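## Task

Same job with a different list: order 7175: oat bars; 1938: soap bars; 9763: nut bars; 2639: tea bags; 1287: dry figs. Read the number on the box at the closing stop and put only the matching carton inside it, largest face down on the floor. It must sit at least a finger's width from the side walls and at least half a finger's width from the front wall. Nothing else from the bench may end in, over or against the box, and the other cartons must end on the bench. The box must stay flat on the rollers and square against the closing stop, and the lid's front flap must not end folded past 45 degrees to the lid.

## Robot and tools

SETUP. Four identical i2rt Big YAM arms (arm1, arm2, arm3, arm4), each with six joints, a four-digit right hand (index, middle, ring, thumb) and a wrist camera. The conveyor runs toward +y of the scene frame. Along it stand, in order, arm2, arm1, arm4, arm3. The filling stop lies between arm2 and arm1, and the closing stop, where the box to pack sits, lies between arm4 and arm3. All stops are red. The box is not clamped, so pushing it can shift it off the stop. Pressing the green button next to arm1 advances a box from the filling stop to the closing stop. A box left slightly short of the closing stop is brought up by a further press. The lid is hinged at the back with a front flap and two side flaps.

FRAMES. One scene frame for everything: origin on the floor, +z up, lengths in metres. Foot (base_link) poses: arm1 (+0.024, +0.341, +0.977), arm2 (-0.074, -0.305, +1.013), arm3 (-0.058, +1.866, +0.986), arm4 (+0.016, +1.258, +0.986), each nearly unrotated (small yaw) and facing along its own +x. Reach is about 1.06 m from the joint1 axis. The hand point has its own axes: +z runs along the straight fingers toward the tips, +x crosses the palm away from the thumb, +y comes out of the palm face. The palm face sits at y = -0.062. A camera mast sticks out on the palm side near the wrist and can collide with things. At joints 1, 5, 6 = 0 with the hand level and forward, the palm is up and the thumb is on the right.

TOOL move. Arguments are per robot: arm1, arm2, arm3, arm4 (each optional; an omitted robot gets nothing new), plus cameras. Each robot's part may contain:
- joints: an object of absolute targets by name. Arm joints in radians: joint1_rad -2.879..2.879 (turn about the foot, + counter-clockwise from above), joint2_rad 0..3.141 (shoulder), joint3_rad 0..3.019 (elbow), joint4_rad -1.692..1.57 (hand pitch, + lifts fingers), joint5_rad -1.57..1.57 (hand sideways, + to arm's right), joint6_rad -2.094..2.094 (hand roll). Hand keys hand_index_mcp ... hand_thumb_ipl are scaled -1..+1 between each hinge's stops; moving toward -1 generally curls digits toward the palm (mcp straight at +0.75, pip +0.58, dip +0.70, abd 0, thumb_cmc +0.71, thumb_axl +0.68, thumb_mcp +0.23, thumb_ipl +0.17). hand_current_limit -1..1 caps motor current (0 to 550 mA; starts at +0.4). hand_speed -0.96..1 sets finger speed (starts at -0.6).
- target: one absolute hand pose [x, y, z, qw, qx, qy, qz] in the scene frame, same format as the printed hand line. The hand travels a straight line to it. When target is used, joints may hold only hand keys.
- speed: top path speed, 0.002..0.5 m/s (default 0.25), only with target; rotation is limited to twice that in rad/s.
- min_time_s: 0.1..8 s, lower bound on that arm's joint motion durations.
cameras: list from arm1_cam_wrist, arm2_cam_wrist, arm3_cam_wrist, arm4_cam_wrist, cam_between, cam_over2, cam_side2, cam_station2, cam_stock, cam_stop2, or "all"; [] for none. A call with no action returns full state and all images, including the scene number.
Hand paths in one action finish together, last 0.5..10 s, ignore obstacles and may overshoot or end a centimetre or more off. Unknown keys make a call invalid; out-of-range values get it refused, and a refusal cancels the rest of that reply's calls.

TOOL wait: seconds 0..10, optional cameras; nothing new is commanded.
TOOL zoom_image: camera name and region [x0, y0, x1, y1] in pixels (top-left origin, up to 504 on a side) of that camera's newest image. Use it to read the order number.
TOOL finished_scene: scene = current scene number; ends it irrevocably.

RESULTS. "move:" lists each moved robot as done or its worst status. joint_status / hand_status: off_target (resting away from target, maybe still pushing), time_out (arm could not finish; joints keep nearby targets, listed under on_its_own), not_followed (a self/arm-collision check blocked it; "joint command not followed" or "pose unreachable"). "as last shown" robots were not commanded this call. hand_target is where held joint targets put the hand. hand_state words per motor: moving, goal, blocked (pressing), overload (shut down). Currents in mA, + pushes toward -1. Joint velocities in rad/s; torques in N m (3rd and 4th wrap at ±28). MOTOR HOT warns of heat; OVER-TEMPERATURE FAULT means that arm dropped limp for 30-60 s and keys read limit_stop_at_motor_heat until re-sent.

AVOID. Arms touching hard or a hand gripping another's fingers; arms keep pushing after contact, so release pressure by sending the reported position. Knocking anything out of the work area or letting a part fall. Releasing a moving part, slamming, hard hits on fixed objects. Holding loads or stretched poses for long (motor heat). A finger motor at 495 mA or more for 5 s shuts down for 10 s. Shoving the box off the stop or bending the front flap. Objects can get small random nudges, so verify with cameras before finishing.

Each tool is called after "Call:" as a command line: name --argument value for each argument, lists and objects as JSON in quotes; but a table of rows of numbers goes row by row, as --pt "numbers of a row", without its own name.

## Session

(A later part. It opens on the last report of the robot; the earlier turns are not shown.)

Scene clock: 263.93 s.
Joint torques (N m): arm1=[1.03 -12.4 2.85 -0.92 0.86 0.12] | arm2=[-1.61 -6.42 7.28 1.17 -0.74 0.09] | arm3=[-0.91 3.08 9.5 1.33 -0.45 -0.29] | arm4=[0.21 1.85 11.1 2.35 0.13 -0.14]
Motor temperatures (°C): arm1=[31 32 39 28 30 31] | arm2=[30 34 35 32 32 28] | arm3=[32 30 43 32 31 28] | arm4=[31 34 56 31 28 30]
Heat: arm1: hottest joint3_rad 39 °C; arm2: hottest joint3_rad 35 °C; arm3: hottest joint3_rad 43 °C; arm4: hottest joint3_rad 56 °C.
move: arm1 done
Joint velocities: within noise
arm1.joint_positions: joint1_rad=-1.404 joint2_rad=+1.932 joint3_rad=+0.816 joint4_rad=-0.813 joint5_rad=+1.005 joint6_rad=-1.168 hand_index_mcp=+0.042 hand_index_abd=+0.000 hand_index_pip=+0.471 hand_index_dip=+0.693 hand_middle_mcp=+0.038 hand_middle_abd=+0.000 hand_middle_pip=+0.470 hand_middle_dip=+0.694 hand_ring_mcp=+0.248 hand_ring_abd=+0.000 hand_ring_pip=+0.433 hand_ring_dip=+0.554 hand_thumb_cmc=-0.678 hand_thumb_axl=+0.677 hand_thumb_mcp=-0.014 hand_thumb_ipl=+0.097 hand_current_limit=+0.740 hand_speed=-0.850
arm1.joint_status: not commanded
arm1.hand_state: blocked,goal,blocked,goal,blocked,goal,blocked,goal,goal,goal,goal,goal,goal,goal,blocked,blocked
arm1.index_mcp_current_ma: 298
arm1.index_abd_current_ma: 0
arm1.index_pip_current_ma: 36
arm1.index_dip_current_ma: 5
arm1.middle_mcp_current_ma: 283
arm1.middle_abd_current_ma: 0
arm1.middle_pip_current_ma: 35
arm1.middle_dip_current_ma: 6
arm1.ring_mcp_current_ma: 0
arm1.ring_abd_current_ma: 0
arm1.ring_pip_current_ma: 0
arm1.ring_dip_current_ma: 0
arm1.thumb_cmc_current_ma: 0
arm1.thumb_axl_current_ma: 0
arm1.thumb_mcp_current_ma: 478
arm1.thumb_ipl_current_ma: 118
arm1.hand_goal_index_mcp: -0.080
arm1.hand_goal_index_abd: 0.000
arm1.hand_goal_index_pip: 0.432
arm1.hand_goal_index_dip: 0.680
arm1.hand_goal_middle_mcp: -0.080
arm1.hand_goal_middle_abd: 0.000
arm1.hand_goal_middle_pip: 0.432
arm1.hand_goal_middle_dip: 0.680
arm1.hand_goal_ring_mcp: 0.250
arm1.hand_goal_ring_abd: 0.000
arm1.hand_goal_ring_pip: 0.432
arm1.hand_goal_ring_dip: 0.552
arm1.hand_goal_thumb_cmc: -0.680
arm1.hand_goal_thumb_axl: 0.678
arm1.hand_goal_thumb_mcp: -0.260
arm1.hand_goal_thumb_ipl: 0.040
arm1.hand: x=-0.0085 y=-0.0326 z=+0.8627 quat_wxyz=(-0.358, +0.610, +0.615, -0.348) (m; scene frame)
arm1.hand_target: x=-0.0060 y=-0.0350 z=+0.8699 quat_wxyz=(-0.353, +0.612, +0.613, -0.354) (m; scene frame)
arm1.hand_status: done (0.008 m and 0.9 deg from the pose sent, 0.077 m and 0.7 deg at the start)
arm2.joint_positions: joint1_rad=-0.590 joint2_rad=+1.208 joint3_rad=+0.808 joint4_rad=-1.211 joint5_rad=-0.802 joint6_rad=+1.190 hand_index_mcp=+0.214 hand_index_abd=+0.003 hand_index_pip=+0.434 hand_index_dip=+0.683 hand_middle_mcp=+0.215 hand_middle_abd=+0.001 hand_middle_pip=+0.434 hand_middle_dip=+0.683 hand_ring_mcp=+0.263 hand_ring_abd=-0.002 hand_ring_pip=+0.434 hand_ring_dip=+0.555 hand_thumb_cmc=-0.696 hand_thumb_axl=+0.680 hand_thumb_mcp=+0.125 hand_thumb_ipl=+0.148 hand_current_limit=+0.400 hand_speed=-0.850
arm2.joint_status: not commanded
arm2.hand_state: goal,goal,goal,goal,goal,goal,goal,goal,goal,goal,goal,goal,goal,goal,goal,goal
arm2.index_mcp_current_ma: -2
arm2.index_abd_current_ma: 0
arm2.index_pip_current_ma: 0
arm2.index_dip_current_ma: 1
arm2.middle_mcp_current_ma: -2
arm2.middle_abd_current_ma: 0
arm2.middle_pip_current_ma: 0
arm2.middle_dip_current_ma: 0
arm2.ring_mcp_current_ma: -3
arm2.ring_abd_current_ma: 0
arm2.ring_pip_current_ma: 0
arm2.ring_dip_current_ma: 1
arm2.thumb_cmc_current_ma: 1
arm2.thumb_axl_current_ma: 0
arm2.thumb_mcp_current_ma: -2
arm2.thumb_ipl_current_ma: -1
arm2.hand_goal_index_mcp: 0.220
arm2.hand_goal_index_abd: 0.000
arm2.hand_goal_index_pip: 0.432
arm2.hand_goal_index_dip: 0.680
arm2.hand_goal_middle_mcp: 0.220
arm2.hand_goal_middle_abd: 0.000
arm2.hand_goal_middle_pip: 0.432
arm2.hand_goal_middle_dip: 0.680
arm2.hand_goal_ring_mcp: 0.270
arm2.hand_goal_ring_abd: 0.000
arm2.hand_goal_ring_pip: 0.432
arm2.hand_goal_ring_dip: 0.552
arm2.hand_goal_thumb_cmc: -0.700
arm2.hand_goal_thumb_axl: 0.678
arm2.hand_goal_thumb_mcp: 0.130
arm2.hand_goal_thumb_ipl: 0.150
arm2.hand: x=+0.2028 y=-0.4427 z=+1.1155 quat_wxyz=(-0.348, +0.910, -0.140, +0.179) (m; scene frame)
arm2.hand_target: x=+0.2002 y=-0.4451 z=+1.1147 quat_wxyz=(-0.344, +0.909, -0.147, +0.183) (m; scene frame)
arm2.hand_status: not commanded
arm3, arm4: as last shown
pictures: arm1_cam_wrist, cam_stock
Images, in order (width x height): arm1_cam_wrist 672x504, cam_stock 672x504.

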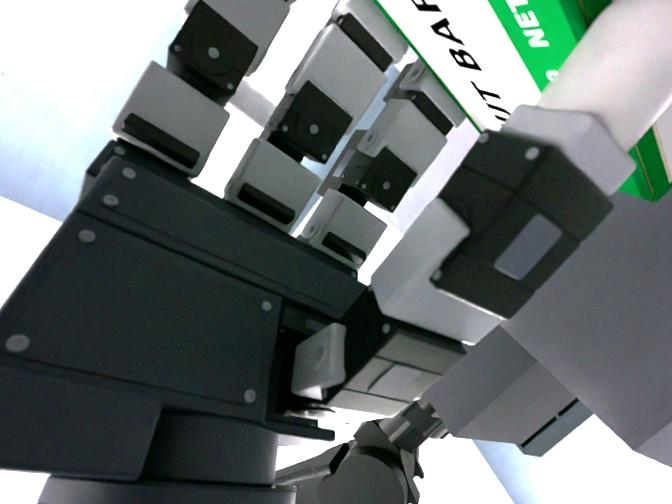

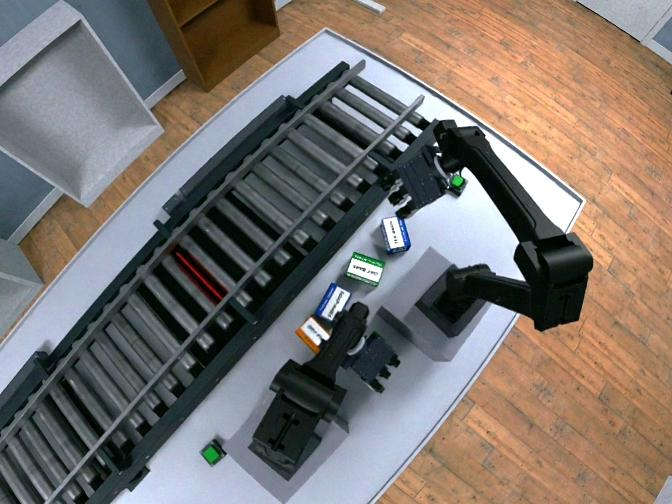

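Call:
move --arm1 '{"target":[0.01,-0.02,0.985,-0.3536,0.6124,0.6124,-0.3536],"speed":0.15}' --arm4 '{"joints":{"joint1_rad":0.2,"joint2_rad":0.7,"joint3_rad":0.9,"joint4_rad":-1.1,"joint5_rad":0,"joint6_rad":1.3,"hand_index_mcp":0.22,"hand_middle_mcp":0.22,"hand_ring_mcp":0.274,"hand_index_pip":0.431,"hand_middle_pip":0.431,"hand_ring_pip":0.431,"hand_index_dip":0.68,"hand_middle_dip":0.68,"hand_ring_dip":0.551,"hand_thumb_cmc":-0.68,"hand_thumb_mcp":0.13,"hand_thumb_ipl":0.15},"min_time_s":3}'

Call:
move --arm1 '{"joints":{"joint1_rad":-0.6,"joint2_rad":0.8,"joint3_rad":0.55,"joint4_rad":-1.3,"joint5_rad":1.04,"joint6_rad":-1.6},"min_time_s":4}' --cameras '["cam_stock"]'

Scene clock: 272.57 s.
Joint torques (N m): arm1=[0.97 -10.05 7.04 -1.17 0.79 0.13] | arm2=[-1.55 -5.54 7.19 1.25 -0.69 0.11] | arm3=[-0.91 3.14 9.48 1.33 -0.44 -0.29] | arm4=[0.67 -0.09 10.62 2.56 0.14 -0.09]
Motor temperatures (°C): arm1=[31 32 38 28 30 31] | arm2=[30 33 35 32 32 28] | arm3=[32 30 43 32 31 28] | arm4=[31 34 56 31 28 30]
Heat: arm1: hottest joint3_rad 38 °C; arm2: hottest joint3_rad 35 °C; arm3: hottest joint3_rad 43 °C; arm4: hottest joint3_rad 56 °C.
move: arm1 off_target; arm4 done
Joint velocities: within noise
arm1.joint_positions: joint1_rad=-1.350 joint2_rad=+1.636 joint3_rad=+0.807 joint4_rad=-1.208 joint5_rad=+0.985 joint6_rad=-1.078 hand_index_mcp=+0.042 hand_index_abd=+0.000 hand_index_pip=+0.471 hand_index_dip=+0.693 hand_middle_mcp=+0.038 hand_middle_abd=+0.000 hand_middle_pip=+0.471 hand_middle_dip=+0.694 hand_ring_mcp=+0.248 hand_ring_abd=+0.000 hand_ring_pip=+0.433 hand_ring_dip=+0.554 hand_thumb_cmc=-0.678 hand_thumb_axl=+0.677 hand_thumb_mcp=-0.014 hand_thumb_ipl=+0.097 hand_current_limit=+0.740 hand_speed=-0.850
arm1.joint_status: not commanded
arm1.hand_state: blocked,goal,blocked,goal,blocked,goal,blocked,goal,goal,goal,goal,goal,goal,goal,blocked,blocked
arm1.index_mcp_current_ma: 298
arm1.index_abd_current_ma: 0
arm1.index_pip_current_ma: 36
arm1.index_dip_current_ma: 5
arm1.middle_mcp_current_ma: 283
arm1.middle_abd_current_ma: 0
arm1.middle_pip_current_ma: 35
arm1.middle_dip_current_ma: 6
arm1.ring_mcp_current_ma: 0
arm1.ring_abd_current_ma: 0
arm1.ring_pip_current_ma: 0
arm1.ring_dip_current_ma: 0
arm1.thumb_cmc_current_ma: 0
arm1.thumb_axl_current_ma: 0
arm1.thumb_mcp_current_ma: 478
arm1.thumb_ipl_current_ma: 118
arm1.hand_goal_index_mcp: -0.080
arm1.hand_goal_index_abd: 0.000
arm1.hand_goal_index_pip: 0.432
arm1.hand_goal_index_dip: 0.680
arm1.hand_goal_middle_mcp: -0.080
arm1.hand_goal_middle_abd: 0.000
arm1.hand_goal_middle_pip: 0.432
arm1.hand_goal_middle_dip: 0.680
arm1.hand_goal_ring_mcp: 0.250
arm1.hand_goal_ring_abd: 0.000
arm1.hand_goal_ring_pip: 0.432
arm1.hand_goal_ring_dip: 0.552
arm1.hand_goal_thumb_cmc: -0.680
arm1.hand_goal_thumb_axl: 0.678
arm1.hand_goal_thumb_mcp: -0.260
arm1.hand_goal_thumb_ipl: 0.040
arm1.hand: x=+0.0033 y=-0.0021 z=+0.9711 quat_wxyz=(-0.370, +0.603, +0.619, -0.341) (m; scene frame)
arm1.hand_target: x=+0.0098 y=-0.0195 z=+0.9850 quat_wxyz=(-0.353, +0.612, +0.613, -0.353) (m; scene frame)
arm1.hand_status: off_target (0.024 m and 2.8 deg from the pose sent, 0.124 m and 0.9 deg at the start)
arm2, arm3: as last shown
arm4.joint_positions: joint1_rad=+0.190 joint2_rad=+0.693 joint3_rad=+0.896 joint4_rad=-1.124 joint5_rad=+0.003 joint6_rad=+1.288 hand_index_mcp=+0.233 hand_index_abd=+0.000 hand_index_pip=+0.436 hand_index_dip=+0.683 hand_middle_mcp=+0.234 hand_middle_abd=+0.000 hand_middle_pip=+0.436 hand_middle_dip=+0.683 hand_ring_mcp=+0.287 hand_ring_abd=+0.000 hand_ring_pip=+0.436 hand_ring_dip=+0.555 hand_thumb_cmc=-0.667 hand_thumb_axl=+0.677 hand_thumb_mcp=+0.129 hand_thumb_ipl=+0.151 hand_current_limit=+0.400 hand_speed=-0.600
arm4.joint_status: all done
arm4.hand_state: goal,goal,goal,goal,goal,goal,goal,goal,goal,goal,goal,goal,goal,goal,goal,goal
arm4.index_mcp_current_ma: 8
arm4.index_abd_current_ma: 0
arm4.index_pip_current_ma: 1
arm4.index_dip_current_ma: 1
arm4.middle_mcp_current_ma: 9
arm4.middle_abd_current_ma: 0
arm4.middle_pip_current_ma: 1
arm4.middle_dip_current_ma: 1
arm4.ring_mcp_current_ma: 8
arm4.ring_abd_current_ma: 0
arm4.ring_pip_current_ma: 1
arm4.ring_dip_current_ma: 1
arm4.thumb_cmc_current_ma: 8
arm4.thumb_axl_current_ma: 0
arm4.thumb_mcp_current_ma: 0
arm4.thumb_ipl_current_ma: 0
arm4.hand_goal_index_mcp: 0.220
arm4.hand_goal_index_abd: 0.000
arm4.hand_goal_index_pip: 0.432
arm4.hand_goal_index_dip: 0.680
arm4.hand_goal_middle_mcp: 0.220
arm4.hand_goal_middle_abd: 0.000
arm4.hand_goal_middle_pip: 0.432
arm4.hand_goal_middle_dip: 0.680
arm4.hand_goal_ring_mcp: 0.274
arm4.hand_goal_ring_abd: 0.000
arm4.hand_goal_ring_pip: 0.432
arm4.hand_goal_ring_dip: 0.552
arm4.hand_goal_thumb_cmc: -0.680
arm4.hand_goal_thumb_axl: 0.678
arm4.hand_goal_thumb_mcp: 0.130
arm4.hand_goal_thumb_ipl: 0.150
arm4.hand: x=+0.3297 y=+1.2634 z=+1.2908 quat_wxyz=(-0.012, +0.906, +0.279, +0.319) (m; scene frame)
arm4.hand_target: x=+0.3348 y=+1.2686 z=+1.2936 quat_wxyz=(-0.018, +0.903, +0.277, +0.328) (m; scene frame)
arm4.hand_status: not commanded
pictures: none

Scene clock: 277.13 s.
Joint torques (N m): arm1=[1.08 -1.96 7.9 -0.21 1.09 -0.07] | arm2=[-1.79 -6.24 7.34 1.16 -0.69 0.07] | arm3=[-0.91 3.08 9.47 1.33 -0.44 -0.29] | arm4=[0.97 -0.32 10.56 2.51 0.11 -0.08]
Motor temperatures (°C): arm1=[31 32 38 28 31 31] | arm2=[30 33 35 32 32 28] | arm3=[32 30 43 32 31 28] | arm4=[31 34 56 31 28 30]
Heat: arm1: hottest joint3_rad 38 °C; arm2: hottest joint3_rad 35 °C; arm3: hottest joint3_rad 43 °C; arm4: hottest joint3_rad 56 °C.
move: arm1 done
Joint velocities: within noise
arm1.joint_positions: joint1_rad=-0.608 joint2_rad=+0.814 joint3_rad=+0.544 joint4_rad=-1.290 joint5_rad=+1.033 joint6_rad=-1.593 hand_index_mcp=+0.041 hand_index_abd=+0.000 hand_index_pip=+0.472 hand_index_dip=+0.693 hand_middle_mcp=+0.038 hand_middle_abd=+0.000 hand_middle_pip=+0.471 hand_middle_dip=+0.694 hand_ring_mcp=+0.248 hand_ring_abd=+0.000 hand_ring_pip=+0.433 hand_ring_dip=+0.554 hand_thumb_cmc=-0.677 hand_thumb_axl=+0.677 hand_thumb_mcp=-0.014 hand_thumb_ipl=+0.097 hand_current_limit=+0.740 hand_speed=-0.850
arm1.joint_status: all done
arm1.hand_state: blocked,goal,blocked,goal,blocked,goal,blocked,goal,goal,goal,goal,goal,goal,goal,blocked,blocked
arm1.index_mcp_current_ma: 296
arm1.index_abd_current_ma: 0
arm1.index_pip_current_ma: 36
arm1.index_dip_current_ma: 5
arm1.middle_mcp_current_ma: 281
arm1.middle_abd_current_ma: 0
arm1.middle_pip_current_ma: 35
arm1.middle_dip_current_ma: 6
arm1.ring_mcp_current_ma: 0
arm1.ring_abd_current_ma: 0
arm1.ring_pip_current_ma: 0
arm1.ring_dip_current_ma: 0
arm1.thumb_cmc_current_ma: 0
arm1.thumb_axl_current_ma: 0
arm1.thumb_mcp_current_ma: 478
arm1.thumb_ipl_current_ma: 118
arm1.hand_goal_index_mcp: -0.080
arm1.hand_goal_index_abd: 0.000
arm1.hand_goal_index_pip: 0.432
arm1.hand_goal_index_dip: 0.680
arm1.hand_goal_middle_mcp: -0.080
arm1.hand_goal_middle_abd: 0.000
arm1.hand_goal_middle_pip: 0.432
arm1.hand_goal_middle_dip: 0.680
arm1.hand_goal_ring_mcp: 0.250
arm1.hand_goal_ring_abd: 0.000
arm1.hand_goal_ring_pip: 0.432
arm1.hand_goal_ring_dip: 0.552
arm1.hand_goal_thumb_cmc: -0.680
arm1.hand_goal_thumb_axl: 0.678
arm1.hand_goal_thumb_mcp: -0.260
arm1.hand_goal_thumb_ipl: 0.040
arm1.hand: x=+0.1387 y=+0.1428 z=+1.0902 quat_wxyz=(-0.139, +0.235, +0.838, -0.473) (m; scene frame)
arm1.hand_target: x=+0.1392 y=+0.1430 z=+1.0956 quat_wxyz=(-0.135, +0.231, +0.837, -0.477) (m; scene frame)
arm1.hand_status: not commanded
arm2, arm4: as last shown
arm3.joint_positions: joint1_rad=-0.567 joint2_rad=+0.525 joint3_rad=+1.053 joint4_rad=-1.263 joint5_rad=-0.502 joint6_rad=+0.218 hand_index_mcp=+0.234 hand_index_abd=+0.001 hand_index_pip=+0.437 hand_index_dip=+0.683 hand_middle_mcp=+0.234 hand_middle_abd=+0.001 hand_middle_pip=+0.437 hand_middle_dip=+0.683 hand_ring_mcp=+0.287 hand_ring_abd=+0.001 hand_ring_pip=+0.438 hand_ring_dip=+0.555 hand_thumb_cmc=-0.627 hand_thumb_axl=+0.677 hand_thumb_mcp=+0.079 hand_thumb_ipl=+0.151 hand_current_limit=+0.400 hand_speed=-0.600
arm3.joint_status: not commanded
arm3.hand_state: goal,goal,goal,goal,goal,goal,goal,goal,goal,goal,goal,goal,goal,goal,goal,goal
arm3.index_mcp_current_ma: 65
arm3.index_abd_current_ma: 2
arm3.index_pip_current_ma: 21
arm3.index_dip_current_ma: 11
arm3.middle_mcp_current_ma: 63
arm3.middle_abd_current_ma: 2
arm3.middle_pip_current_ma: 21
arm3.middle_dip_current_ma: 13
arm3.ring_mcp_current_ma: 56
arm3.ring_abd_current_ma: 2
arm3.ring_pip_current_ma: 22
arm3.ring_dip_current_ma: 11
arm3.thumb_cmc_current_ma: 58
arm3.thumb_axl_current_ma: -3
arm3.thumb_mcp_current_ma: -6
arm3.thumb_ipl_current_ma: 6
arm3.hand_goal_index_mcp: 0.220
arm3.hand_goal_index_abd: 0.000
arm3.hand_goal_index_pip: 0.432
arm3.hand_goal_index_dip: 0.680
arm3.hand_goal_middle_mcp: 0.220
arm3.hand_goal_middle_abd: 0.000
arm3.hand_goal_middle_pip: 0.432
arm3.hand_goal_middle_dip: 0.680
arm3.hand_goal_ring_mcp: 0.274
arm3.hand_goal_ring_abd: 0.000
arm3.hand_goal_ring_pip: 0.432
arm3.hand_goal_ring_dip: 0.552
arm3.hand_goal_thumb_cmc: -0.640
arm3.hand_goal_thumb_axl: 0.678
arm3.hand_goal_thumb_mcp: 0.080
arm3.hand_goal_thumb_ipl: 0.150
arm3.hand: x=+0.2017 y=+1.7233 z=+1.4509 quat_wxyz=(+0.204, +0.794, +0.400, +0.410) (m; scene frame)
arm3.hand_target: x=+0.2001 y=+1.7201 z=+1.4499 quat_wxyz=(+0.204, +0.797, +0.397, +0.406) (m; scene frame)
arm3.hand_status: not commanded
arm4.hand: x=+0.3297 y=+1.2634 z=+1.2908 quat_wxyz=(-0.013, +0.906, +0.278, +0.319) (m; scene frame)
pictures: cam_stock
Images, in order (width x height): cam_stock 672x504.

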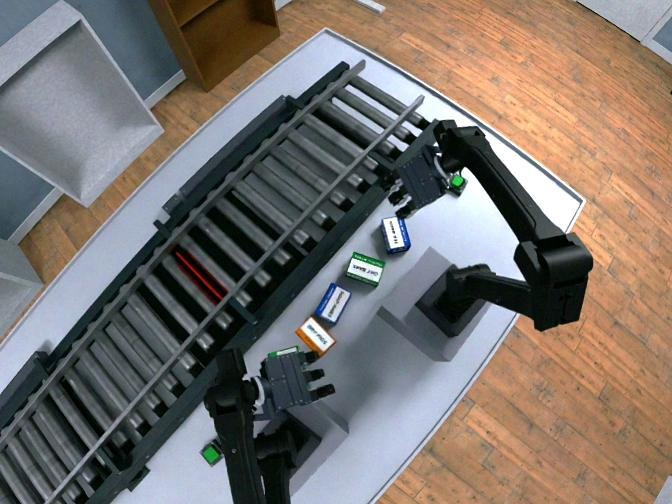

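Call:
move --arm1 '{"joints":{"joint1_rad":0.5,"joint2_rad":0.8,"joint3_rad":0.6,"joint4_rad":-1.2,"joint5_rad":1.04,"joint6_rad":-1.7},"min_time_s":3.5}'

Call:
move --arm1 '{"joints":{"joint1_rad":1.35,"joint2_rad":0.85,"joint3_rad":0.65,"joint4_rad":-1.15,"joint5_rad":1.04,"joint6_rad":-1.74},"min_time_s":3}' --arm4 '{"joints":{"joint1_rad":0.2,"joint2_rad":0.7,"joint3_rad":0.9,"joint4_rad":-1.1,"joint5_rad":0,"joint6_rad":1.3}}' --cameras '["cam_between","cam_stock"]'

Scene clock: 284.00 s.
Joint torques (N m): arm1=[1.03 -2.08 11.47 0.7 1.05 -0.09] | arm2=[-1.38 -6.12 7.36 1.2 -0.69 0.06] | arm3=[-0.91 3.14 9.5 1.33 -0.45 -0.29] | arm4=[0.85 0.21 10.73 2.52 0.12 -0.05]
Motor temperatures (°C): arm1=[31 32 39 28 31 31] | arm2=[30 33 35 32 32 28] | arm3=[32 30 43 32 31 28] | arm4=[31 34 57 31 28 30]
Heat: arm1: hottest joint3_rad 39 °C; arm2: hottest joint3_rad 35 °C; arm3: hottest joint3_rad 43 °C; arm4: hottest joint3_rad 57 °C.
move: arm1 done
Joint velocities: within noise
arm1.joint_positions: joint1_rad=+0.492 joint2_rad=+0.814 joint3_rad=+0.544 joint4_rad=-1.214 joint5_rad=+1.034 joint6_rad=-1.693 hand_index_mcp=+0.041 hand_index_abd=+0.000 hand_index_pip=+0.472 hand_index_dip=+0.693 hand_middle_mcp=+0.037 hand_middle_abd=+0.000 hand_middle_pip=+0.471 hand_middle_dip=+0.694 hand_ring_mcp=+0.248 hand_ring_abd=+0.000 hand_ring_pip=+0.433 hand_ring_dip=+0.554 hand_thumb_cmc=-0.677 hand_thumb_axl=+0.677 hand_thumb_mcp=-0.014 hand_thumb_ipl=+0.097 hand_current_limit=+0.740 hand_speed=-0.850
arm1.joint_status: all done
arm1.hand_state: blocked,goal,blocked,goal,blocked,goal,blocked,goal,goal,goal,goal,goal,goal,goal,blocked,blocked
arm1.index_mcp_current_ma: 294
arm1.index_abd_current_ma: 0
arm1.index_pip_current_ma: 37
arm1.index_dip_current_ma: 5
arm1.middle_mcp_current_ma: 279
arm1.middle_abd_current_ma: 0
arm1.middle_pip_current_ma: 36
arm1.middle_dip_current_ma: 6
arm1.ring_mcp_current_ma: 0
arm1.ring_abd_current_ma: 0
arm1.ring_pip_current_ma: 0
arm1.ring_dip_current_ma: 0
arm1.thumb_cmc_current_ma: 0
arm1.thumb_axl_current_ma: 0
arm1.thumb_mcp_current_ma: 479
arm1.thumb_ipl_current_ma: 118
arm1.hand_goal_index_mcp: -0.080
arm1.hand_goal_index_abd: 0.000
arm1.hand_goal_index_pip: 0.432
arm1.hand_goal_index_dip: 0.680
arm1.hand_goal_middle_mcp: -0.080
arm1.hand_goal_middle_abd: 0.000
arm1.hand_goal_middle_pip: 0.432
arm1.hand_goal_middle_dip: 0.680
arm1.hand_goal_ring_mcp: 0.250
arm1.hand_goal_ring_abd: 0.000
arm1.hand_goal_ring_pip: 0.432
arm1.hand_goal_ring_dip: 0.552
arm1.hand_goal_thumb_cmc: -0.680
arm1.hand_goal_thumb_axl: 0.678
arm1.hand_goal_thumb_mcp: -0.260
arm1.hand_goal_thumb_ipl: 0.040
arm1.hand: x=+0.2601 y=+0.3582 z=+1.0914 quat_wxyz=(+0.138, -0.260, +0.830, -0.474) (m; scene frame)
arm1.hand_target: x=+0.2782 y=+0.3699 z=+1.1185 quat_wxyz=(+0.175, -0.245, +0.831, -0.468) (m; scene frame)
arm1.hand_status: not commanded
arm2, arm3, arm4: as last shown
pictures: none

Scene clock: 287.43 s.
Joint torques (N m): arm1=[0.97 -1.08 11.86 0.84 1.04 -0.04] | arm2=[-1.08 -5.6 7.34 1.29 -0.68 0.09] | arm3=[-0.91 3.08 9.48 1.33 -0.44 -0.29] | arm4=[0.91 -0.03 10.67 2.52 0.09 -0.07]
Motor temperatures (°C): arm1=[31 32 40 28 31 31] | arm2=[30 33 35 32 32 28] | arm3=[32 30 43 32 31 28] | arm4=[31 34 57 31 28 30]
Heat: arm1: hottest joint3_rad 40 °C; arm2: hottest joint3_rad 35 °C; arm3: hottest joint3_rad 43 °C; arm4: hottest joint3_rad 57 °C.
move: arm1 done; arm4 done
Joint velocities: within noise
arm1.joint_positions: joint1_rad=+1.343 joint2_rad=+0.844 joint3_rad=+0.590 joint4_rad=-1.165 joint5_rad=+1.034 joint6_rad=-1.734 hand_index_mcp=+0.040 hand_index_abd=+0.000 hand_index_pip=+0.472 hand_index_dip=+0.693 hand_middle_mcp=+0.037 hand_middle_abd=+0.000 hand_middle_pip=+0.472 hand_middle_dip=+0.694 hand_ring_mcp=+0.248 hand_ring_abd=+0.000 hand_ring_pip=+0.433 hand_ring_dip=+0.554 hand_thumb_cmc=-0.677 hand_thumb_axl=+0.677 hand_thumb_mcp=-0.014 hand_thumb_ipl=+0.097 hand_current_limit=+0.740 hand_speed=-0.850
arm1.joint_status: all done
arm1.hand_state: blocked,goal,blocked,goal,blocked,goal,blocked,goal,goal,goal,goal,goal,goal,goal,blocked,blocked
arm1.index_mcp_current_ma: 293
arm1.index_abd_current_ma: 0
arm1.index_pip_current_ma: 38
arm1.index_dip_current_ma: 5
arm1.middle_mcp_current_ma: 278
arm1.middle_abd_current_ma: 0
arm1.middle_pip_current_ma: 36
arm1.middle_dip_current_ma: 6
arm1.ring_mcp_current_ma: 0
arm1.ring_abd_current_ma: 0
arm1.ring_pip_current_ma: 0
arm1.ring_dip_current_ma: 0
arm1.thumb_cmc_current_ma: 0
arm1.thumb_axl_current_ma: 0
arm1.thumb_mcp_current_ma: 478
arm1.thumb_ipl_current_ma: 118
arm1.hand_goal_index_mcp: -0.080
arm1.hand_goal_index_abd: 0.000
arm1.hand_goal_index_pip: 0.432
arm1.hand_goal_index_dip: 0.680
arm1.hand_goal_middle_mcp: -0.080
arm1.hand_goal_middle_abd: 0.000
arm1.hand_goal_middle_pip: 0.432
arm1.hand_goal_middle_dip: 0.680
arm1.hand_goal_ring_mcp: 0.250
arm1.hand_goal_ring_abd: 0.000
arm1.hand_goal_ring_pip: 0.432
arm1.hand_goal_ring_dip: 0.552
arm1.hand_goal_thumb_cmc: -0.680
arm1.hand_goal_thumb_axl: 0.678
arm1.hand_goal_thumb_mcp: -0.260
arm1.hand_goal_thumb_ipl: 0.040
arm1.hand: x=+0.1705 y=+0.5520 z=+1.1059 quat_wxyz=(+0.338, -0.579, +0.646, -0.365) (m; scene frame)
arm1.hand_target: x=+0.1737 y=+0.5746 z=+1.1315 quat_wxyz=(+0.363, -0.568, +0.652, -0.348) (m; scene frame)
arm1.hand_status: not commanded
arm2, arm3: as last shown
arm4.joint_positions: joint1_rad=+0.190 joint2_rad=+0.693 joint3_rad=+0.896 joint4_rad=-1.124 joint5_rad=+0.003 joint6_rad=+1.288 hand_index_mcp=+0.233 hand_index_abd=+0.000 hand_index_pip=+0.436 hand_index_dip=+0.683 hand_middle_mcp=+0.234 hand_middle_abd=+0.000 hand_middle_pip=+0.436 hand_middle_dip=+0.683 hand_ring_mcp=+0.287 hand_ring_abd=+0.000 hand_ring_pip=+0.436 hand_ring_dip=+0.555 hand_thumb_cmc=-0.667 hand_thumb_axl=+0.677 hand_thumb_mcp=+0.129 hand_thumb_ipl=+0.151 hand_current_limit=+0.400 hand_speed=-0.600
arm4.joint_status: all done
arm4.hand_state: goal,goal,goal,goal,goal,goal,goal,goal,goal,goal,goal,goal,goal,goal,goal,goal
arm4.index_mcp_current_ma: 8
arm4.index_abd_current_ma: 0
arm4.index_pip_current_ma: 1
arm4.index_dip_current_ma: 1
arm4.middle_mcp_current_ma: 9
arm4.middle_abd_current_ma: 0
arm4.middle_pip_current_ma: 1
arm4.middle_dip_current_ma: 1
arm4.ring_mcp_current_ma: 8
arm4.ring_abd_current_ma: 0
arm4.ring_pip_current_ma: 1
arm4.ring_dip_current_ma: 1
arm4.thumb_cmc_current_ma: 8
arm4.thumb_axl_current_ma: 0
arm4.thumb_mcp_current_ma: 0
arm4.thumb_ipl_current_ma: 0
arm4.hand_goal_index_mcp: 0.220
arm4.hand_goal_index_abd: 0.000
arm4.hand_goal_index_pip: 0.432
arm4.hand_goal_index_dip: 0.680
arm4.hand_goal_middle_mcp: 0.220
arm4.hand_goal_middle_abd: 0.000
arm4.hand_goal_middle_pip: 0.432
arm4.hand_goal_middle_dip: 0.680
arm4.hand_goal_ring_mcp: 0.274
arm4.hand_goal_ring_abd: 0.000
arm4.hand_goal_ring_pip: 0.432
arm4.hand_goal_ring_dip: 0.552
arm4.hand_goal_thumb_cmc: -0.680
arm4.hand_goal_thumb_axl: 0.678
arm4.hand_goal_thumb_mcp: 0.130
arm4.hand_goal_thumb_ipl: 0.150
arm4.hand: x=+0.3297 y=+1.2634 z=+1.2908 quat_wxyz=(-0.013, +0.906, +0.278, +0.319) (m; scene frame)
arm4.hand_target: x=+0.3349 y=+1.2686 z=+1.2936 quat_wxyz=(-0.017, +0.903, +0.277, +0.328) (m; scene frame)
arm4.hand_status: not commanded
pictures: cam_between, cam_stock
Images, in order (width x height): cam_between 672x504, cam_stock 672x504.

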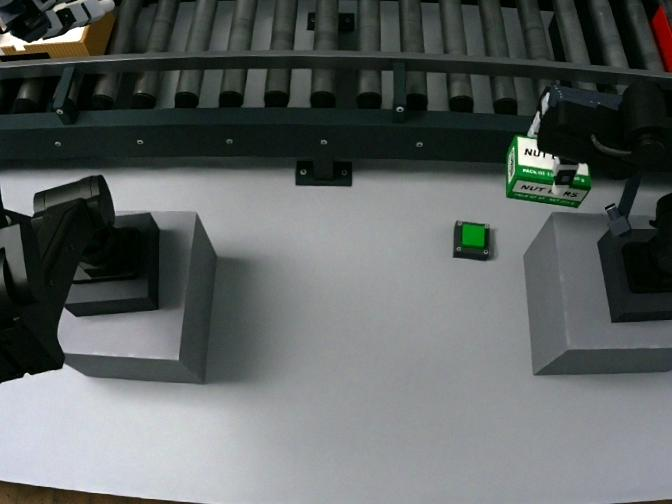

